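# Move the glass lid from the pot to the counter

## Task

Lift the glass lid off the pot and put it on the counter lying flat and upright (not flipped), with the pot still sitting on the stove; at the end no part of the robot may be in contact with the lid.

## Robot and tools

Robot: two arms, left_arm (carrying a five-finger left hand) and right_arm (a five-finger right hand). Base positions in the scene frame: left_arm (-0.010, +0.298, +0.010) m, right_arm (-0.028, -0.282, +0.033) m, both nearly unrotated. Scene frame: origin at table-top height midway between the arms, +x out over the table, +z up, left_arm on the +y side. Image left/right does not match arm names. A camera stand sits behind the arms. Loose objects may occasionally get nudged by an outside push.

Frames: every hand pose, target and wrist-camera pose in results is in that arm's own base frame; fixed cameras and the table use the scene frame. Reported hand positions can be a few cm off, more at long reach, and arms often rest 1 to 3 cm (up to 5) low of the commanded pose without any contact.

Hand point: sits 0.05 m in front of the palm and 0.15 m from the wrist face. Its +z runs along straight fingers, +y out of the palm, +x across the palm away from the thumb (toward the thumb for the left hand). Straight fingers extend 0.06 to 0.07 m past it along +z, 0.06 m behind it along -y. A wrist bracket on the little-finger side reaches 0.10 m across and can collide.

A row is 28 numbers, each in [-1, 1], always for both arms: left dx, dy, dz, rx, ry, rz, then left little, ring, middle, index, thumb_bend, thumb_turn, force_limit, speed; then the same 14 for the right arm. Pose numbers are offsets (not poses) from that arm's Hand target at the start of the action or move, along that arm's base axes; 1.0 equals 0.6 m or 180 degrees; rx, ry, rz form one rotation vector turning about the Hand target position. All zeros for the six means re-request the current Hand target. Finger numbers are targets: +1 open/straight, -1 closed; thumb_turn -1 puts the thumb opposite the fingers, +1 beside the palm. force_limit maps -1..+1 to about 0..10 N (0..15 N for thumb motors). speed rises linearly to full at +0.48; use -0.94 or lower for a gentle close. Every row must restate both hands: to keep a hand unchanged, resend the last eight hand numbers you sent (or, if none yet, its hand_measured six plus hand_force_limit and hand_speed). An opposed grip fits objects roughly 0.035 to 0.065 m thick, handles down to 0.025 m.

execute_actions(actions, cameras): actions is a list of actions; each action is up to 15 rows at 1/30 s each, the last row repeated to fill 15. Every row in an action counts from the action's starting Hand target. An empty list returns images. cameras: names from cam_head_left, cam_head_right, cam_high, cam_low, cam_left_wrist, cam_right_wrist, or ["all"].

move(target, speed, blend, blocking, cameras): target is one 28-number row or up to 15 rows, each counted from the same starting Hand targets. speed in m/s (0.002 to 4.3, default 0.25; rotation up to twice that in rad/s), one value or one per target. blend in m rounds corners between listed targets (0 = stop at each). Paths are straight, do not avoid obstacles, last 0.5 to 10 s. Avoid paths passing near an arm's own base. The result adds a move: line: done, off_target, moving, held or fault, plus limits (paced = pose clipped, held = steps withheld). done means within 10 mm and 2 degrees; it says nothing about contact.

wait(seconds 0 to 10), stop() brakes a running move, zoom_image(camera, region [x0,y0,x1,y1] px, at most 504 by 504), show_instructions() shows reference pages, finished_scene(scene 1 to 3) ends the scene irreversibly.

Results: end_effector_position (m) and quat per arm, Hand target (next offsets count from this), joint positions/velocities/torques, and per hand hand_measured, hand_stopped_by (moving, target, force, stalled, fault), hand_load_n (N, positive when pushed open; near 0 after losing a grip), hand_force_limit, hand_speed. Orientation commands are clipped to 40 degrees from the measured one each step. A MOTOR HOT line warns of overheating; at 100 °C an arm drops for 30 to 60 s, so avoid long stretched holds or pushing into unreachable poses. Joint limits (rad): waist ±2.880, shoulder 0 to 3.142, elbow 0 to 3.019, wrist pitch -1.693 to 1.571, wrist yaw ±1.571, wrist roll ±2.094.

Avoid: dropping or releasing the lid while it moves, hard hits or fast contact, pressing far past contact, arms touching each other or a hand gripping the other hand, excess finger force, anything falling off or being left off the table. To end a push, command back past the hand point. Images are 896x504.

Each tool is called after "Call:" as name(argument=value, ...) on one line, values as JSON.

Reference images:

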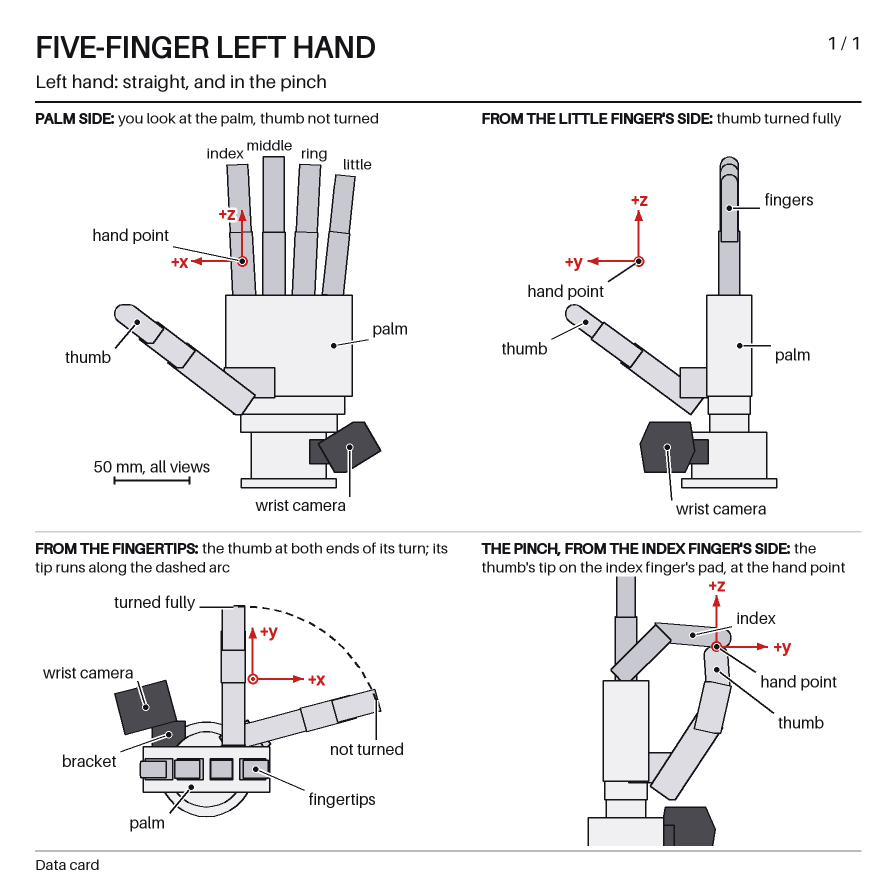

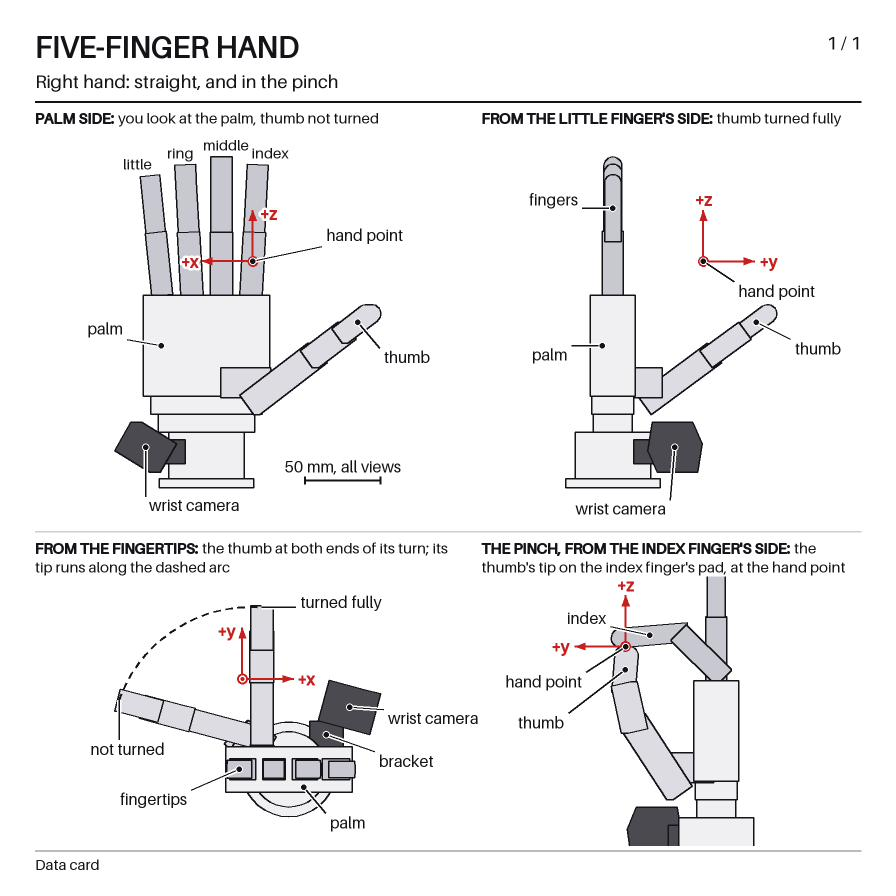

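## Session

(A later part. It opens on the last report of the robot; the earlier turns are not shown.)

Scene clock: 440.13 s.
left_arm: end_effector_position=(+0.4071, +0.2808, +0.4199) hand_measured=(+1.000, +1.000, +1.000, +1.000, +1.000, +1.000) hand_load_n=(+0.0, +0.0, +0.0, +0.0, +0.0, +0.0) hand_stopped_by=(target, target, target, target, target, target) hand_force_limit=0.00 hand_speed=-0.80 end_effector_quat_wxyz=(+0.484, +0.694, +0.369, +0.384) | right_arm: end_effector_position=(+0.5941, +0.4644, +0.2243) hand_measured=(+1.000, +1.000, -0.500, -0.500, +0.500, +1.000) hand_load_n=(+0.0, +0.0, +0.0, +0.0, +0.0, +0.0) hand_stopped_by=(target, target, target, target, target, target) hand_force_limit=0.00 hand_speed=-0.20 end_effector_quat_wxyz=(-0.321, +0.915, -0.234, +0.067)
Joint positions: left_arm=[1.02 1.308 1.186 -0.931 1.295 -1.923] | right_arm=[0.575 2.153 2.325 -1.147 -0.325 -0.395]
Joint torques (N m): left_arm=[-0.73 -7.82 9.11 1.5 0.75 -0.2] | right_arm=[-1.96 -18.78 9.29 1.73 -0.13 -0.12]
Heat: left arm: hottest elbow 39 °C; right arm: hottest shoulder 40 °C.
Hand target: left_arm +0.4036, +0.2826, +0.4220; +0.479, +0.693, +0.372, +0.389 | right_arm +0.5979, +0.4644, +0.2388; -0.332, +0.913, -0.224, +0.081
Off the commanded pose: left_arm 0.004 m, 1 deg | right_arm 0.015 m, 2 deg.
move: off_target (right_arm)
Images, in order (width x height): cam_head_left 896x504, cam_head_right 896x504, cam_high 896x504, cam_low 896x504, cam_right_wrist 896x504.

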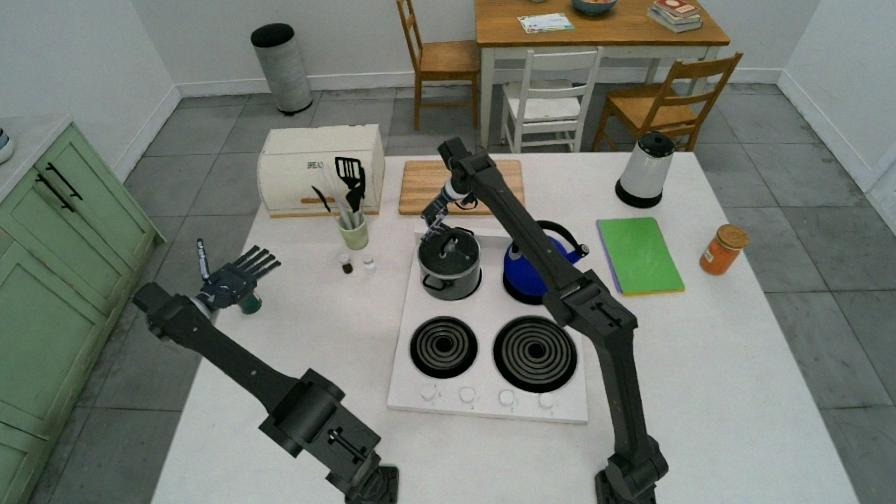

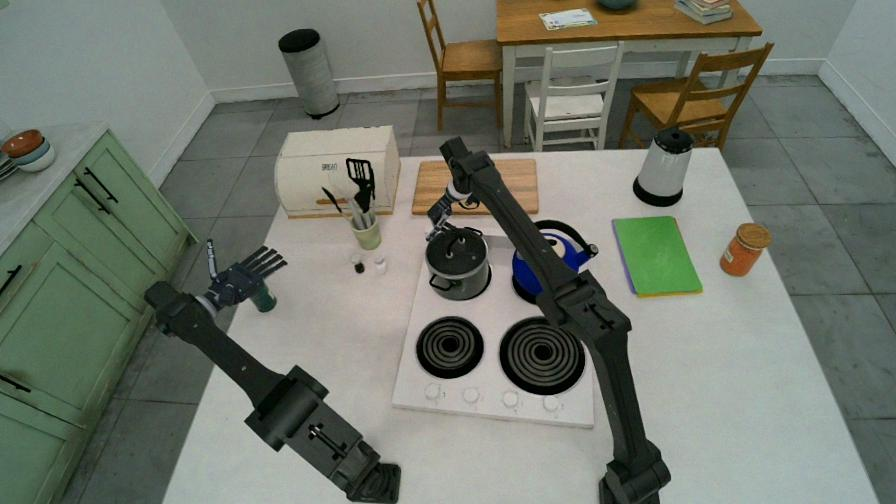

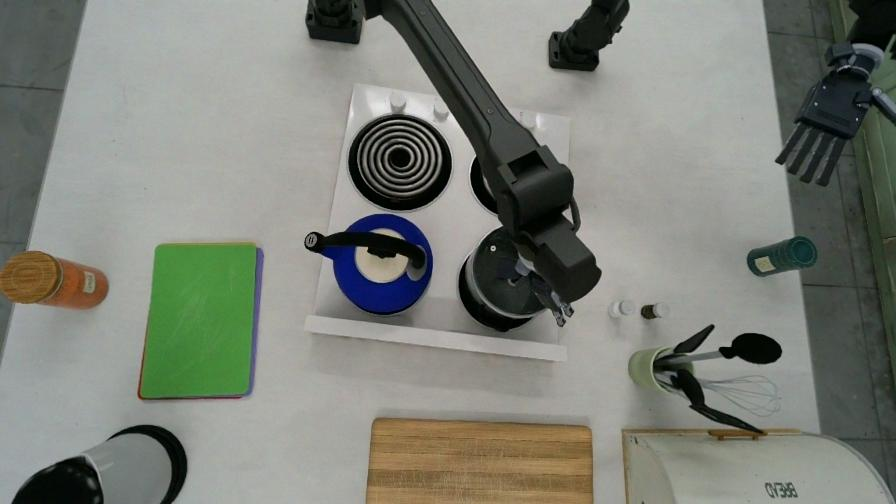

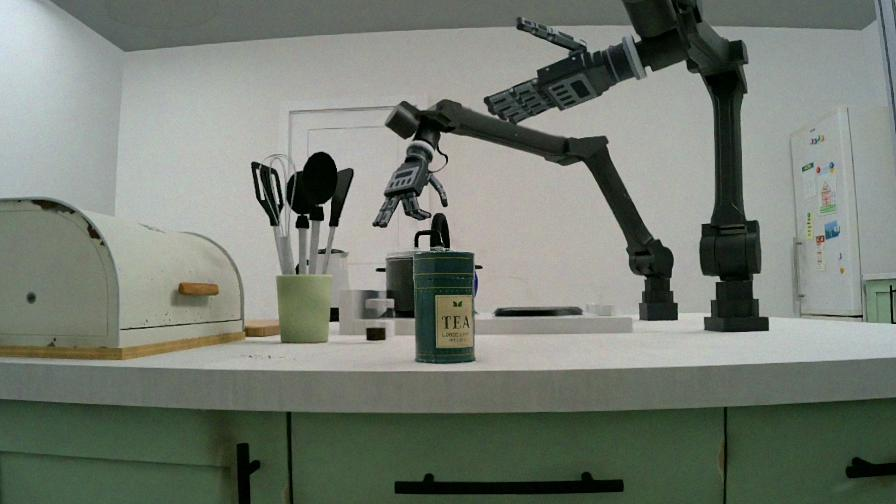

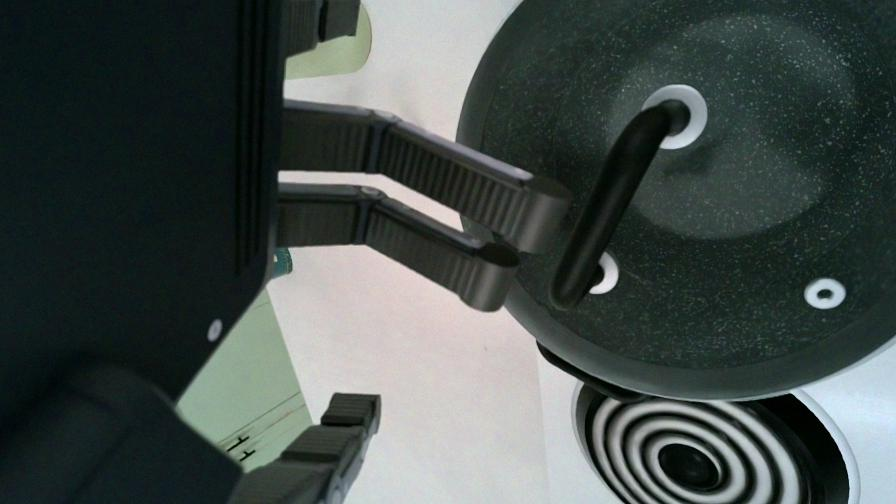

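Call:
move(target=[0,0,0,0,0,0,1,1,1,1,1,1,0,-0.8,0.0065,0.013,-0.055,0,0,0,1,1,-0.5,-0.5,0.5,1,0,-0.2], speed=0.06, cameras=["cam_head_left","cam_head_right","cam_high","cam_low","cam_right_wrist"])

Call:
zoom_image(camera="cam_head_left", region=[405, 180, 495, 270])

Call:
zoom_image(camera="cam_low", region=[395, 190, 465, 260])

Call:
zoom_image(camera="cam_head_right", region=[415, 180, 505, 270])

Scene clock: 461.70 s.
left_arm: end_effector_position=(+0.4071, +0.2808, +0.4199) hand_measured=(+1.000, +1.000, +1.000, +1.000, +1.000, +1.000) hand_load_n=(+0.0, +0.0, +0.0, +0.0, -0.5, +0.0) hand_stopped_by=(target, target, target, target, target, target) hand_force_limit=0.00 hand_speed=-0.80 end_effector_quat_wxyz=(+0.484, +0.694, +0.369, +0.384) | right_arm: end_effector_position=(+0.5999, +0.4677, +0.1983) hand_measured=(+1.000, +1.000, -0.500, -0.500, +0.500, +1.000) hand_load_n=(+0.0, +0.0, +0.0, +0.0, +0.0, +0.0) hand_stopped_by=(target, target, target, target, target, target) hand_force_limit=0.00 hand_speed=-0.20 end_effector_quat_wxyz=(-0.324, +0.914, -0.233, +0.071)
Joint positions: left_arm=[1.02 1.308 1.186 -0.931 1.295 -1.923] | right_arm=[0.575 2.153 2.254 -1.065 -0.322 -0.395]
Joint torques (N m): left_arm=[-0.79 -7.12 9.39 1.65 0.75 -0.19] | right_arm=[-1.44 -18.14 9.37 1.77 -0.09 -0.09]
Heat: left arm: hottest elbow 39 °C; right arm: hottest shoulder 39 °C.
Hand target: left_arm +0.4036, +0.2826, +0.4220; +0.479, +0.693, +0.372, +0.389 | right_arm +0.6017, +0.4722, +0.2057; -0.332, +0.913, -0.224, +0.081
Off the commanded pose: left_arm 0.004 m, 1 deg | right_arm 0.009 m, 2 deg.
move: done
Images, in order (width x height): cam_head_left 896x504, cam_head_right 896x504, cam_high 896x504, cam_low 896x504, cam_right_wrist 896x504.

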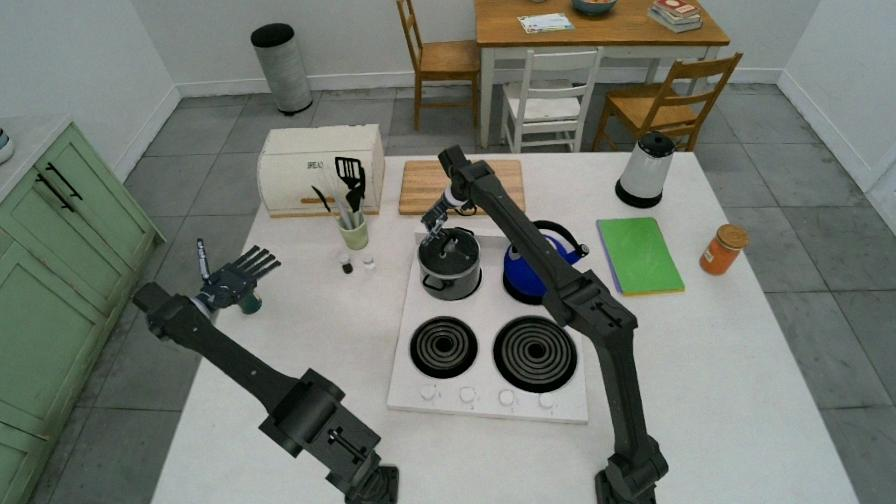

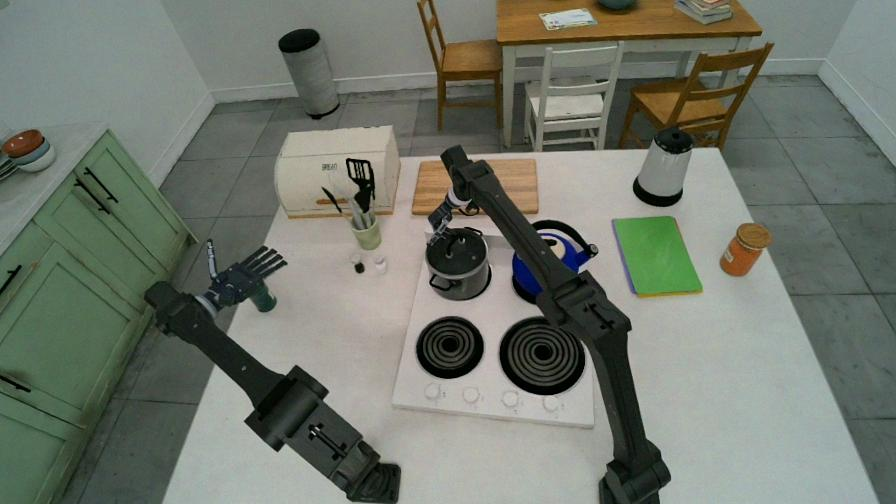

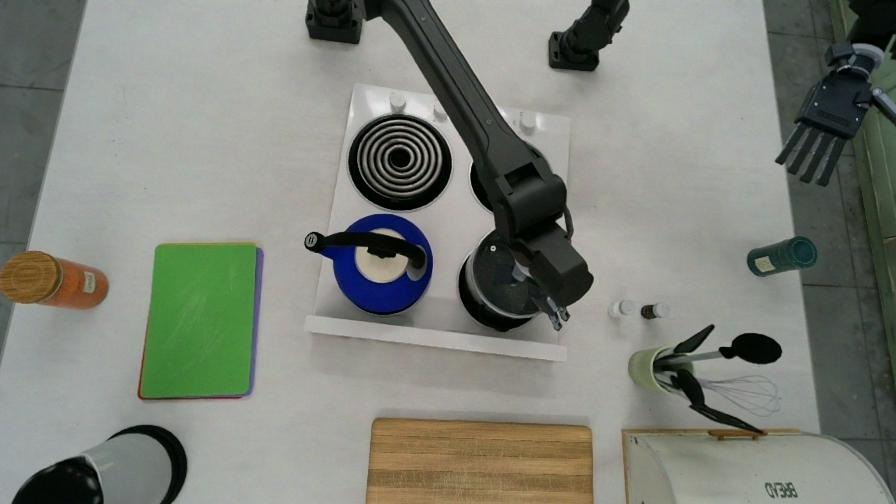

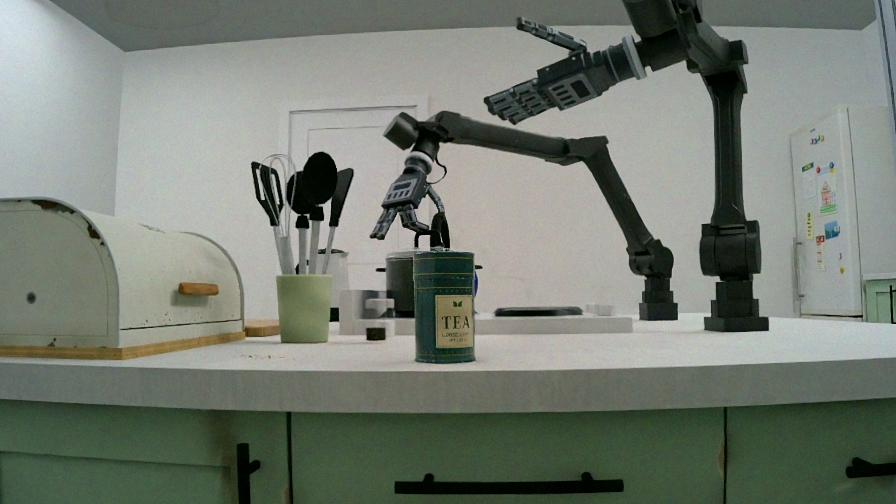

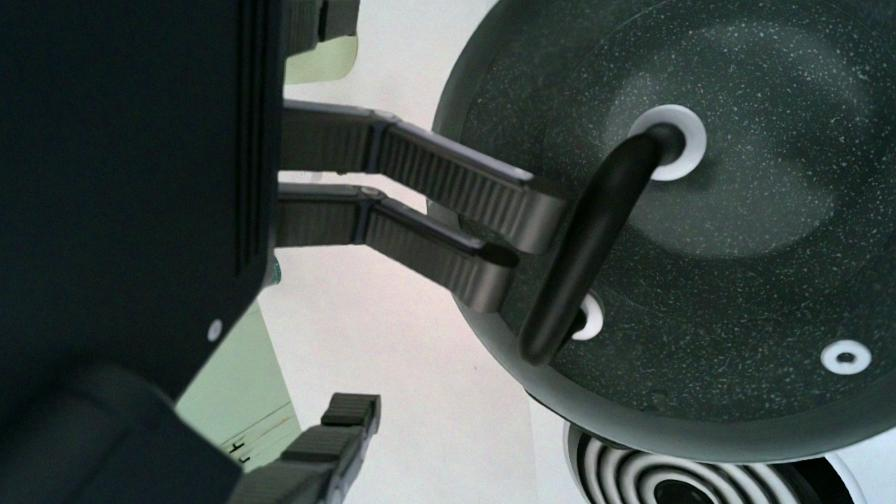

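Scaled by 5.600 from the camera's 896x504 image, which has a finer 1280x720 frame.

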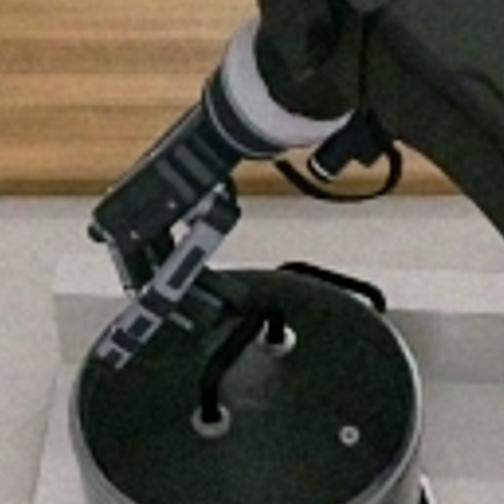

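Scaled by 7.200 from the camera's 896x504 image, which has a finer 1280x720 frame.

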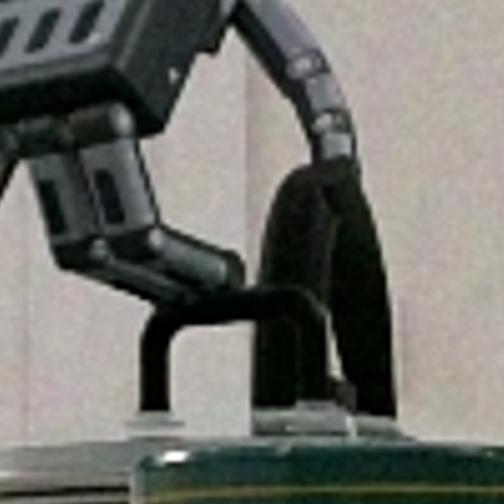

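Scaled by 5.600 from the camera's 896x504 image, which has a finer 1280x720 frame.

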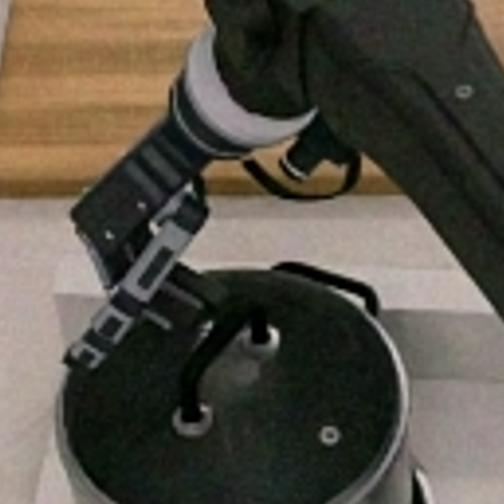

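Call:
zoom_image(camera="cam_head_left", region=[425, 215, 470, 260])

Call:
zoom_image(camera="cam_head_right", region=[430, 215, 475, 260])

Call:
zoom_image(camera="cam_low", region=[405, 215, 445, 255])

Scaled by 11.200 from the camera's 896x504 image, which has a finer 1280x720 frame.

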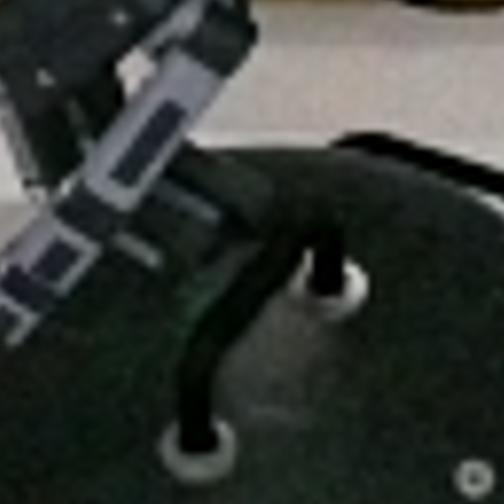

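Scaled by 11.200 from the camera's 896x504 image, which has a finer 1280x720 frame.

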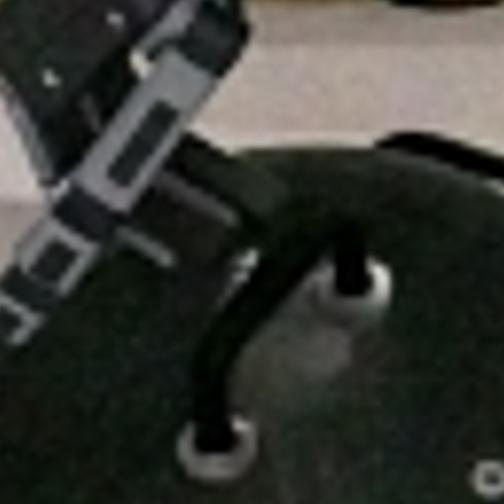

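Scaled by 12.600 from the camera's 896x504 image, which has a finer 1280x720 frame.

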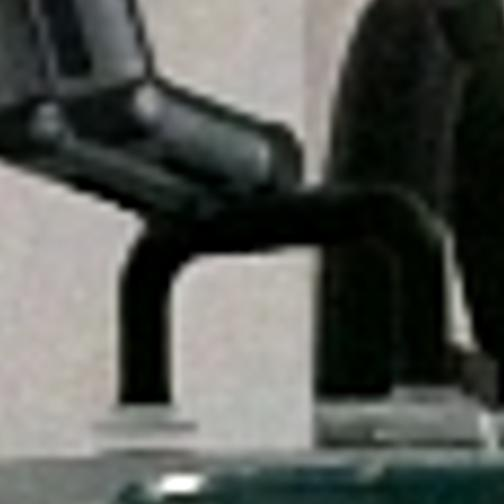

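Call:
move(target=[0,0,0,0,0,0,1,1,1,1,1,1,0,-0.8,0.0067,0.006,-0.047,0,0,0,1,1,-0.5,-0.5,0.5,1,0,-0.2], speed=0.05, cameras=["cam_head_left","cam_high","cam_low","cam_right_wrist"])

Call:
zoom_image(camera="cam_head_left", region=[425, 215, 470, 260])

Call:
zoom_image(camera="cam_low", region=[395, 200, 455, 260])

Scene clock: 557.73 s.
left_arm: end_effector_position=(+0.4071, +0.2808, +0.4199) hand_measured=(+1.000, +1.000, +1.000, +1.000, +1.000, +1.000) hand_load_n=(+0.0, +0.0, +0.0, +0.0, +0.0, +0.0) hand_stopped_by=(target, target, target, target, target, target) hand_force_limit=0.00 hand_speed=-0.80 end_effector_quat_wxyz=(+0.484, +0.694, +0.369, +0.384) | right_arm: end_effector_position=(+0.6037, +0.4700, +0.1788) hand_measured=(+1.000, +1.000, -0.500, -0.500, +0.500, +1.000) hand_load_n=(+0.0, +0.0, +0.0, +0.0, +0.0, +0.0) hand_stopped_by=(target, target, target, target, target, target) hand_force_limit=0.00 hand_speed=-0.20 end_effector_quat_wxyz=(-0.328, +0.913, -0.231, +0.075)
Joint positions: left_arm=[1.02 1.308 1.186 -0.931 1.295 -1.923] | right_arm=[0.575 2.153 2.2 -0.999 -0.322 -0.395]
Joint torques (N m): left_arm=[-1.14 -7.65 9.29 1.43 0.79 -0.22] | right_arm=[-1.32 -17.26 9.47 1.76 -0.1 -0.06]
Heat: left arm: hottest elbow 39 °C; right arm: hottest shoulder 39 °C.
Hand target: left_arm +0.4036, +0.2826, +0.4220; +0.479, +0.693, +0.372, +0.389 | right_arm +0.6057, +0.4757, +0.1775; -0.332, +0.913, -0.224, +0.081
Off the commanded pose: left_arm 0.004 m, 1 deg | right_arm 0.006 m, 1 deg.
move: done
Images, in order (width x height): cam_head_left 896x504, cam_high 896x504, cam_low 896x504, cam_right_wrist 896x504.

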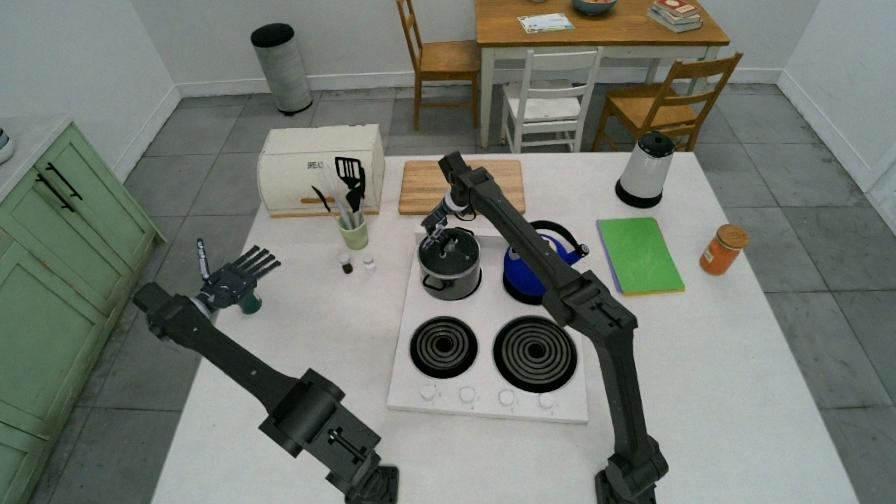

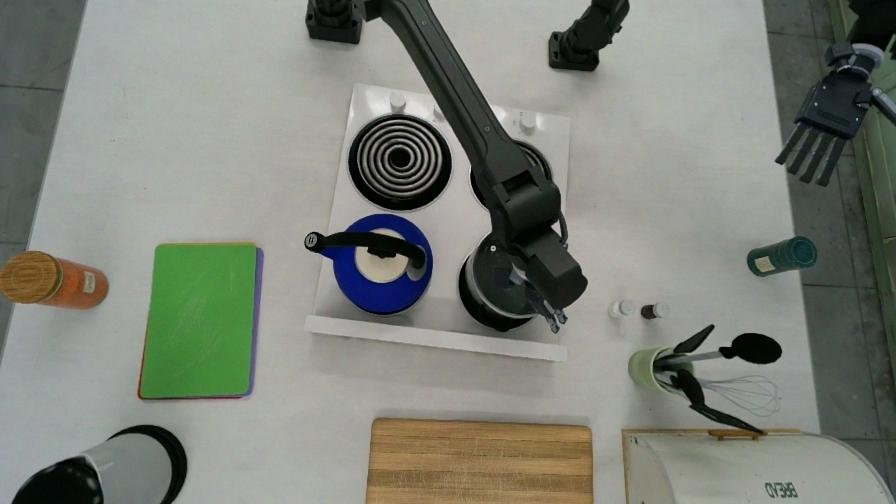

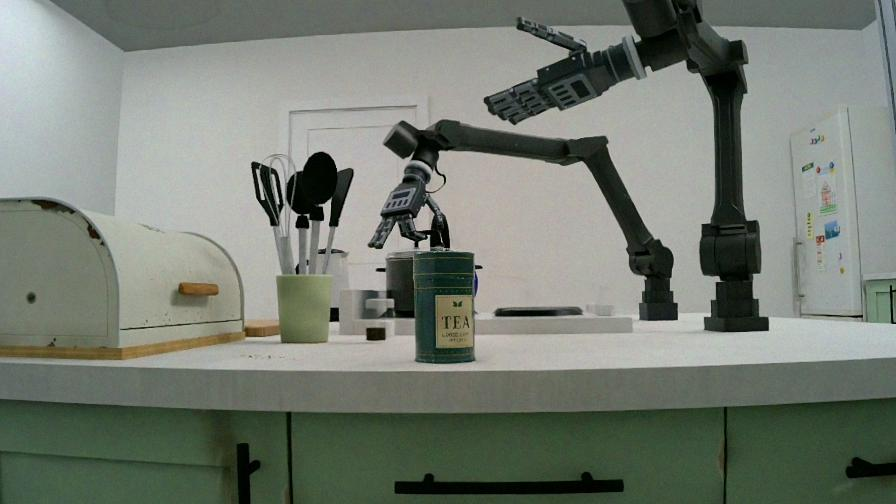

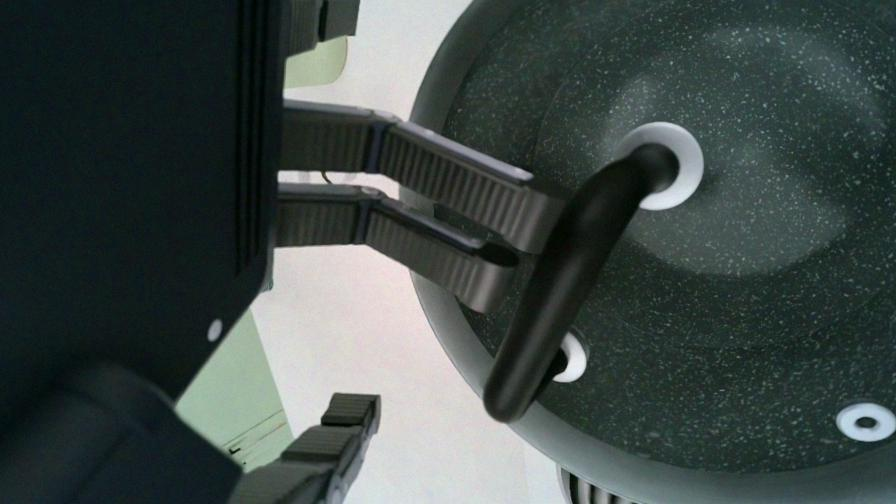

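Scaled by 11.200 from the camera's 896x504 image, which has a finer 1280x720 frame.

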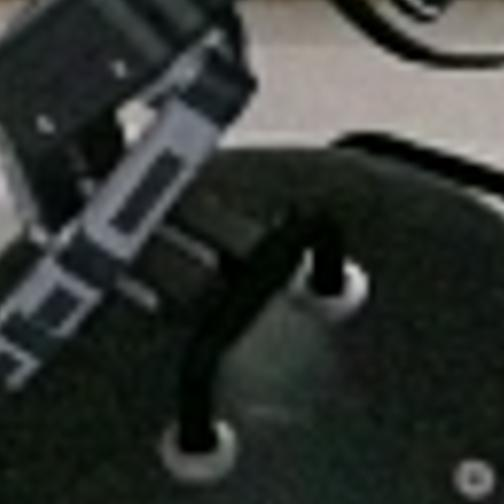

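Scaled by 8.400 from the camera's 896x504 image, which has a finer 1280x720 frame.

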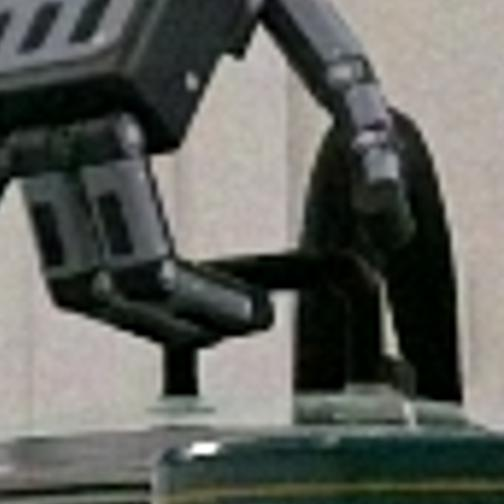

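Call:
move(target=[0,0,0,0,0,0,1,1,1,1,1,1,0,-0.8,0.001,-0.003,-0.021,0,0,0,1,1,-0.5,-0.5,0.5,1,0,-0.2], speed=0.05, cameras=["cam_low"])

Call:
zoom_image(camera="cam_low", region=[395, 210, 445, 260])

Scene clock: 580.73 s.
left_arm: end_effector_position=(+0.4071, +0.2808, +0.4199) hand_measured=(+1.000, +1.000, +1.000, +1.000, +1.000, +1.000) hand_load_n=(+0.0, +0.0, +0.0, +0.0, +0.0, +0.0) hand_stopped_by=(target, target, target, target, target, target) hand_force_limit=0.00 hand_speed=-0.80 end_effector_quat_wxyz=(+0.484, +0.694, +0.369, +0.384) | right_arm: end_effector_position=(+0.6038, +0.4701, +0.1653) hand_measured=(+1.000, +1.000, -0.500, -0.500, +0.500, +1.000) hand_load_n=(+0.0, +0.0, -1.0, +0.0, +0.0, +0.0) hand_stopped_by=(target, target, target, target, target, target) hand_force_limit=0.00 hand_speed=-0.20 end_effector_quat_wxyz=(-0.328, +0.913, -0.232, +0.075)
Joint positions: left_arm=[1.02 1.308 1.186 -0.931 1.295 -1.923] | right_arm=[0.575 2.153 2.165 -0.965 -0.322 -0.395]
Joint torques (N m): left_arm=[-0.38 -8.06 9.22 1.46 0.76 -0.16] | right_arm=[-1.61 -17.55 9.21 1.63 -0.14 -0.1]
Heat: left arm: hottest elbow 39 °C; right arm: hottest shoulder 39 °C.
Hand target: left_arm +0.4036, +0.2826, +0.4220; +0.479, +0.693, +0.372, +0.389 | right_arm +0.6063, +0.4739, +0.1649; -0.332, +0.913, -0.224, +0.081
Off the commanded pose: left_arm 0.004 m, 1 deg | right_arm 0.005 m, 1 deg.
move: done
Images, in order (width x height): cam_low 896x504.

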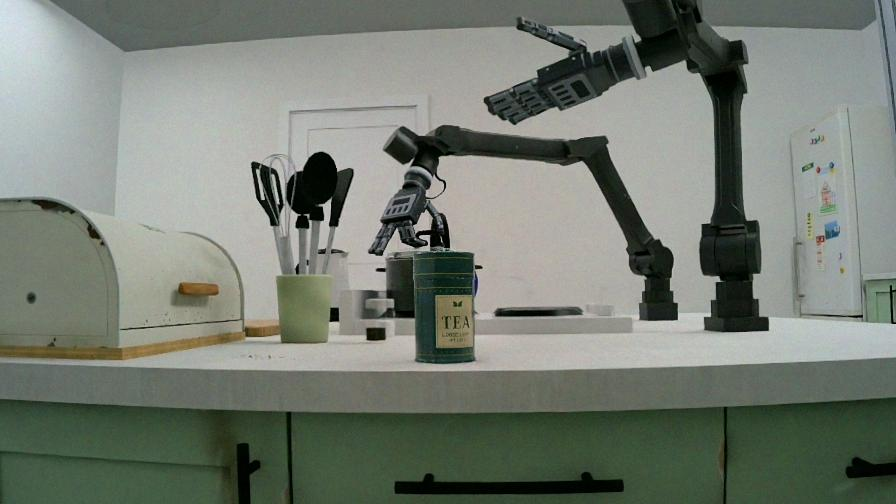

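Scaled by 10.080 from the camera's 896x504 image, which has a finer 1280x720 frame.

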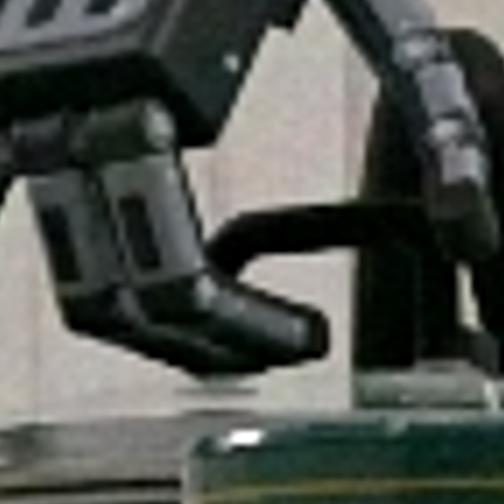

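Call:
move(target=[0,0,0,0,0,0,1,1,1,1,1,1,0,-0.8,-0.0145,-0.0275,0.005,0,0,0,1,1,-0.5,-0.5,0.5,1,0,-0.2], speed=0.04, cameras=["cam_head_left","cam_low","cam_right_wrist"])

Call:
zoom_image(camera="cam_head_left", region=[425, 215, 470, 260])

Call:
zoom_image(camera="cam_low", region=[395, 210, 445, 260])

Scene clock: 596.07 s.
left_arm: end_effector_position=(+0.4071, +0.2808, +0.4199) hand_measured=(+1.000, +1.000, +1.000, +1.000, +1.000, +1.000) hand_load_n=(+0.5, +0.0, +0.0, -0.5, +0.0, +0.0) hand_stopped_by=(target, target, target, target, target, target) hand_force_limit=0.00 hand_speed=-0.80 end_effector_quat_wxyz=(+0.484, +0.694, +0.369, +0.384) | right_arm: end_effector_position=(+0.5955, +0.4645, +0.1636) hand_measured=(+1.000, +1.000, -0.500, -0.500, +0.500, +1.000) hand_load_n=(-0.5, +0.0, -1.0, +0.0, +0.0, -0.5) hand_stopped_by=(target, target, target, target, target, target) hand_force_limit=0.00 hand_speed=-0.20 end_effector_quat_wxyz=(-0.331, +0.913, -0.227, +0.077)
Joint positions: left_arm=[1.02 1.308 1.186 -0.931 1.295 -1.923] | right_arm=[0.575 2.113 2.091 -0.925 -0.325 -0.402]
Joint torques (N m): left_arm=[-0.09 -7.24 9.36 1.26 0.79 -0.23] | right_arm=[-2.49 -17.96 8.2 1.21 -0.28 -0.14]
Heat: left arm: hottest elbow 39 °C; right arm: hottest shoulder 39 °C.
Hand target: left_arm +0.4036, +0.2826, +0.4220; +0.479, +0.693, +0.372, +0.389 | right_arm +0.5975, +0.4576, +0.1678; -0.332, +0.913, -0.224, +0.081
Off the commanded pose: left_arm 0.004 m, 1 deg | right_arm 0.009 m, 1 deg.
move: done
Images, in order (width x height): cam_head_left 896x504, cam_low 896x504, cam_right_wrist 896x504.

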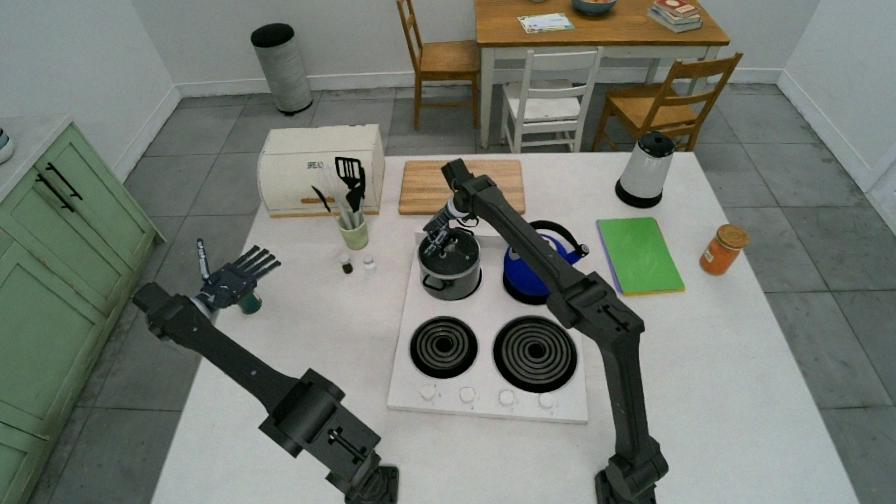

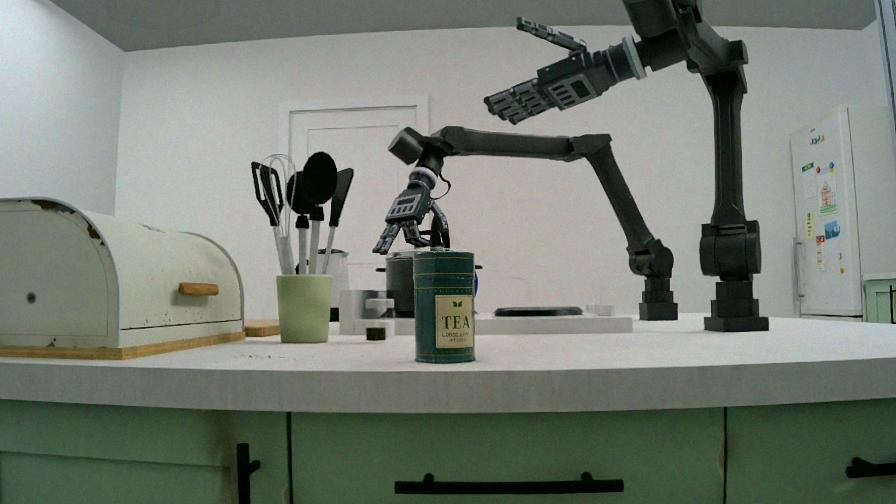

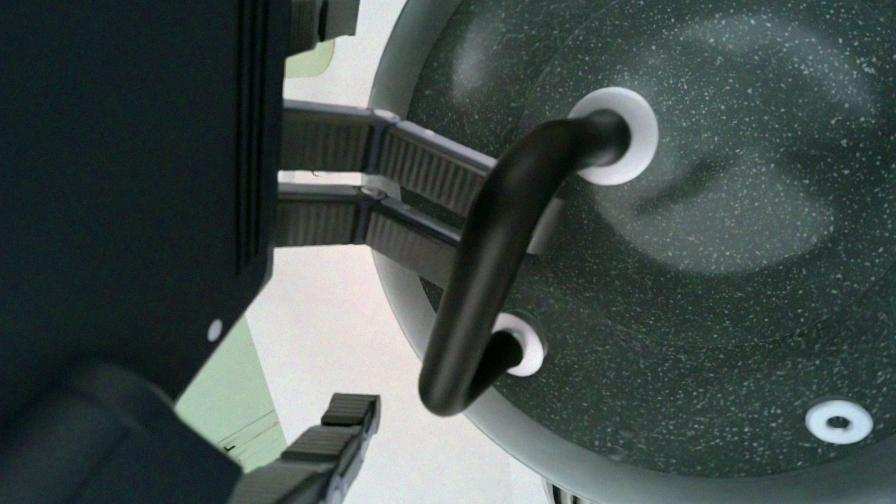

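Scaled by 11.200 from the camera's 896x504 image, which has a finer 1280x720 frame.

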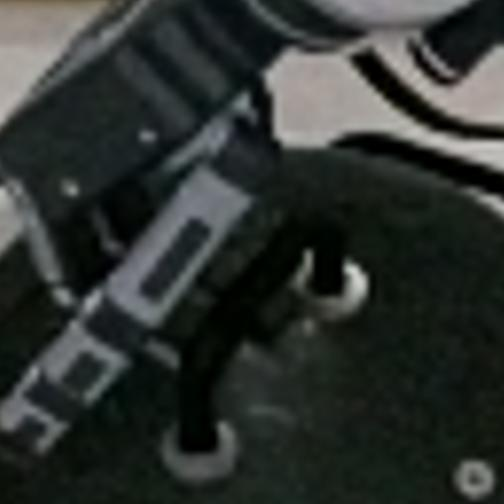

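Scaled by 10.080 from the camera's 896x504 image, which has a finer 1280x720 frame.

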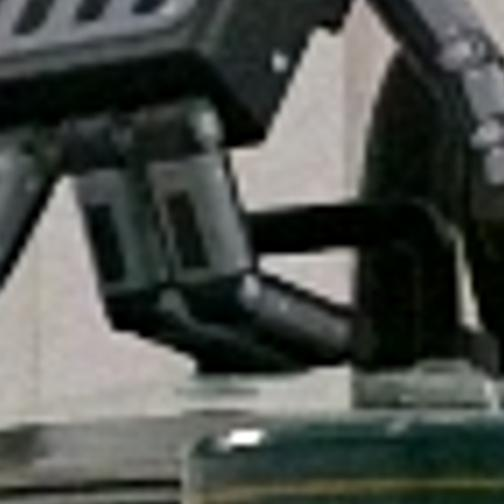

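Call:
move(target=[0,0,0,0,0,0,1,1,1,1,1,1,0,-0.8,-0.0125,-0.0293,0.010,0,0,0,1,1,-0.5,-0.5,0.5,1,0,-0.2], speed=0.04, cameras=["cam_head_left","cam_low","cam_right_wrist"])

Call:
zoom_image(camera="cam_head_left", region=[425, 215, 470, 260])

Call:
zoom_image(camera="cam_low", region=[395, 210, 445, 260])

Scene clock: 614.63 s.
left_arm: end_effector_position=(+0.4071, +0.2808, +0.4199) hand_measured=(+1.000, +1.000, +1.000, +1.000, +1.000, +1.000) hand_load_n=(+0.0, +0.0, +0.0, +0.0, +0.0, +0.0) hand_stopped_by=(target, target, target, target, target, target) hand_force_limit=0.00 hand_speed=-0.80 end_effector_quat_wxyz=(+0.484, +0.694, +0.369, +0.384) | right_arm: end_effector_position=(+0.5867, +0.4516, +0.1640) hand_measured=(+1.000, +1.000, -0.500, -0.500, +0.500, +1.000) hand_load_n=(+0.0, +0.0, -0.5, +0.0, +0.0, +0.0) hand_stopped_by=(target, target, target, target, target, target) hand_force_limit=0.00 hand_speed=-0.20 end_effector_quat_wxyz=(-0.331, +0.913, -0.225, +0.074)
Joint positions: left_arm=[1.02 1.308 1.186 -0.931 1.295 -1.923] | right_arm=[0.565 2.071 2.023 -0.907 -0.336 -0.414]
Joint torques (N m): left_arm=[-1.55 -6.53 9.16 1.62 0.84 -0.21] | right_arm=[-2.9 -18.26 8.34 0.94 -0.22 -0.14]
Heat: left arm: hottest elbow 39 °C; right arm: hottest shoulder 42 °C.
Hand target: left_arm +0.4036, +0.2826, +0.4220; +0.479, +0.693, +0.372, +0.389 | right_arm +0.5900, +0.4401, +0.1740; -0.332, +0.913, -0.224, +0.081
Off the commanded pose: left_arm 0.004 m, 1 deg | right_arm 0.016 m, 1 deg.
move: off_target (right_arm)
Images, in order (width x height): cam_head_left 896x504, cam_low 896x504, cam_right_wrist 896x504.

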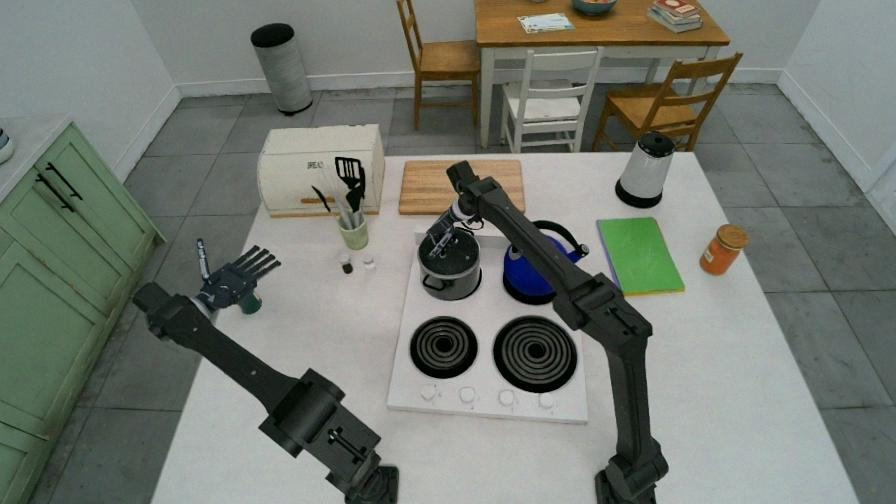

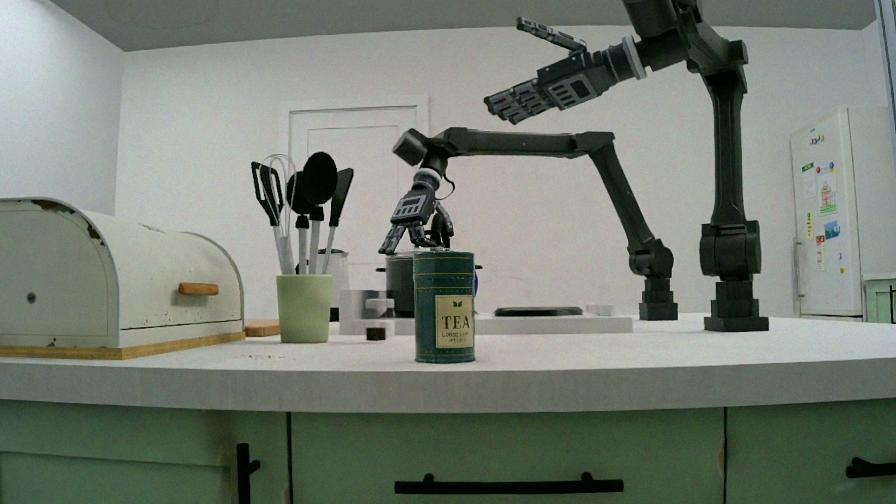

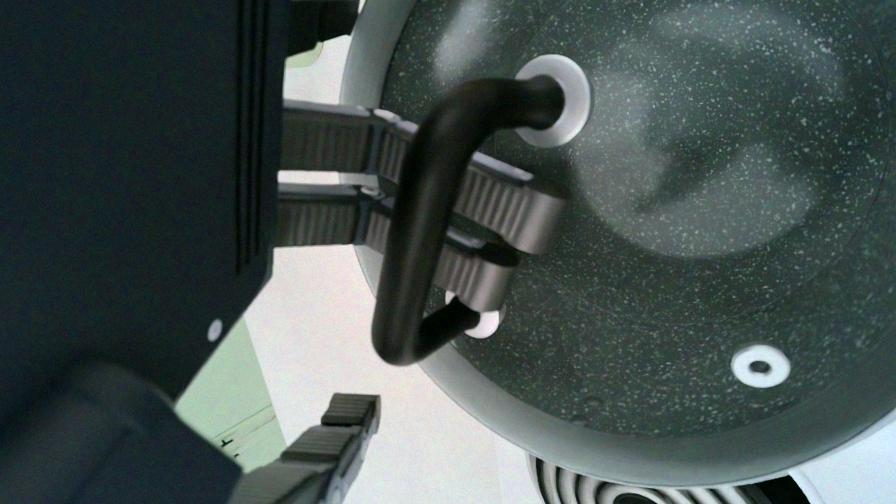

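Scaled by 11.200 from the camera's 896x504 image, which has a finer 1280x720 frame.

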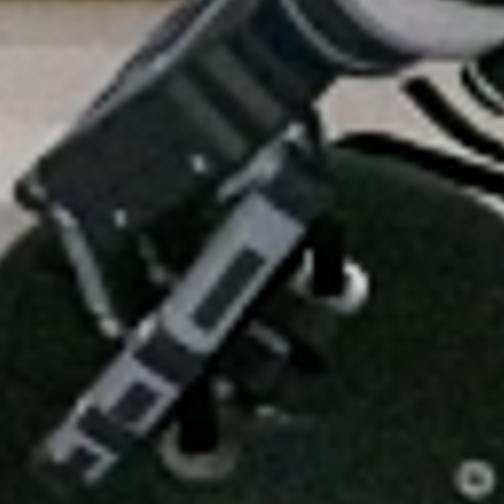

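Scaled by 10.080 from the camera's 896x504 image, which has a finer 1280x720 frame.

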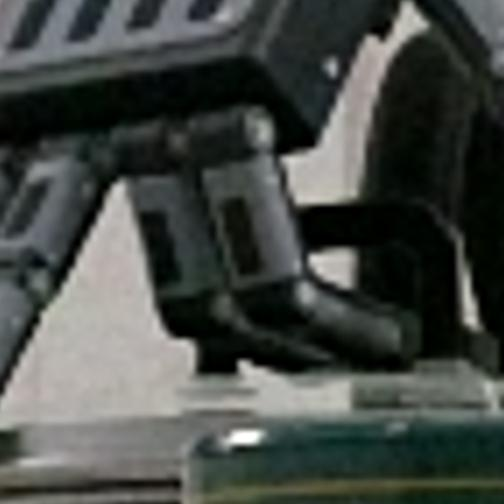

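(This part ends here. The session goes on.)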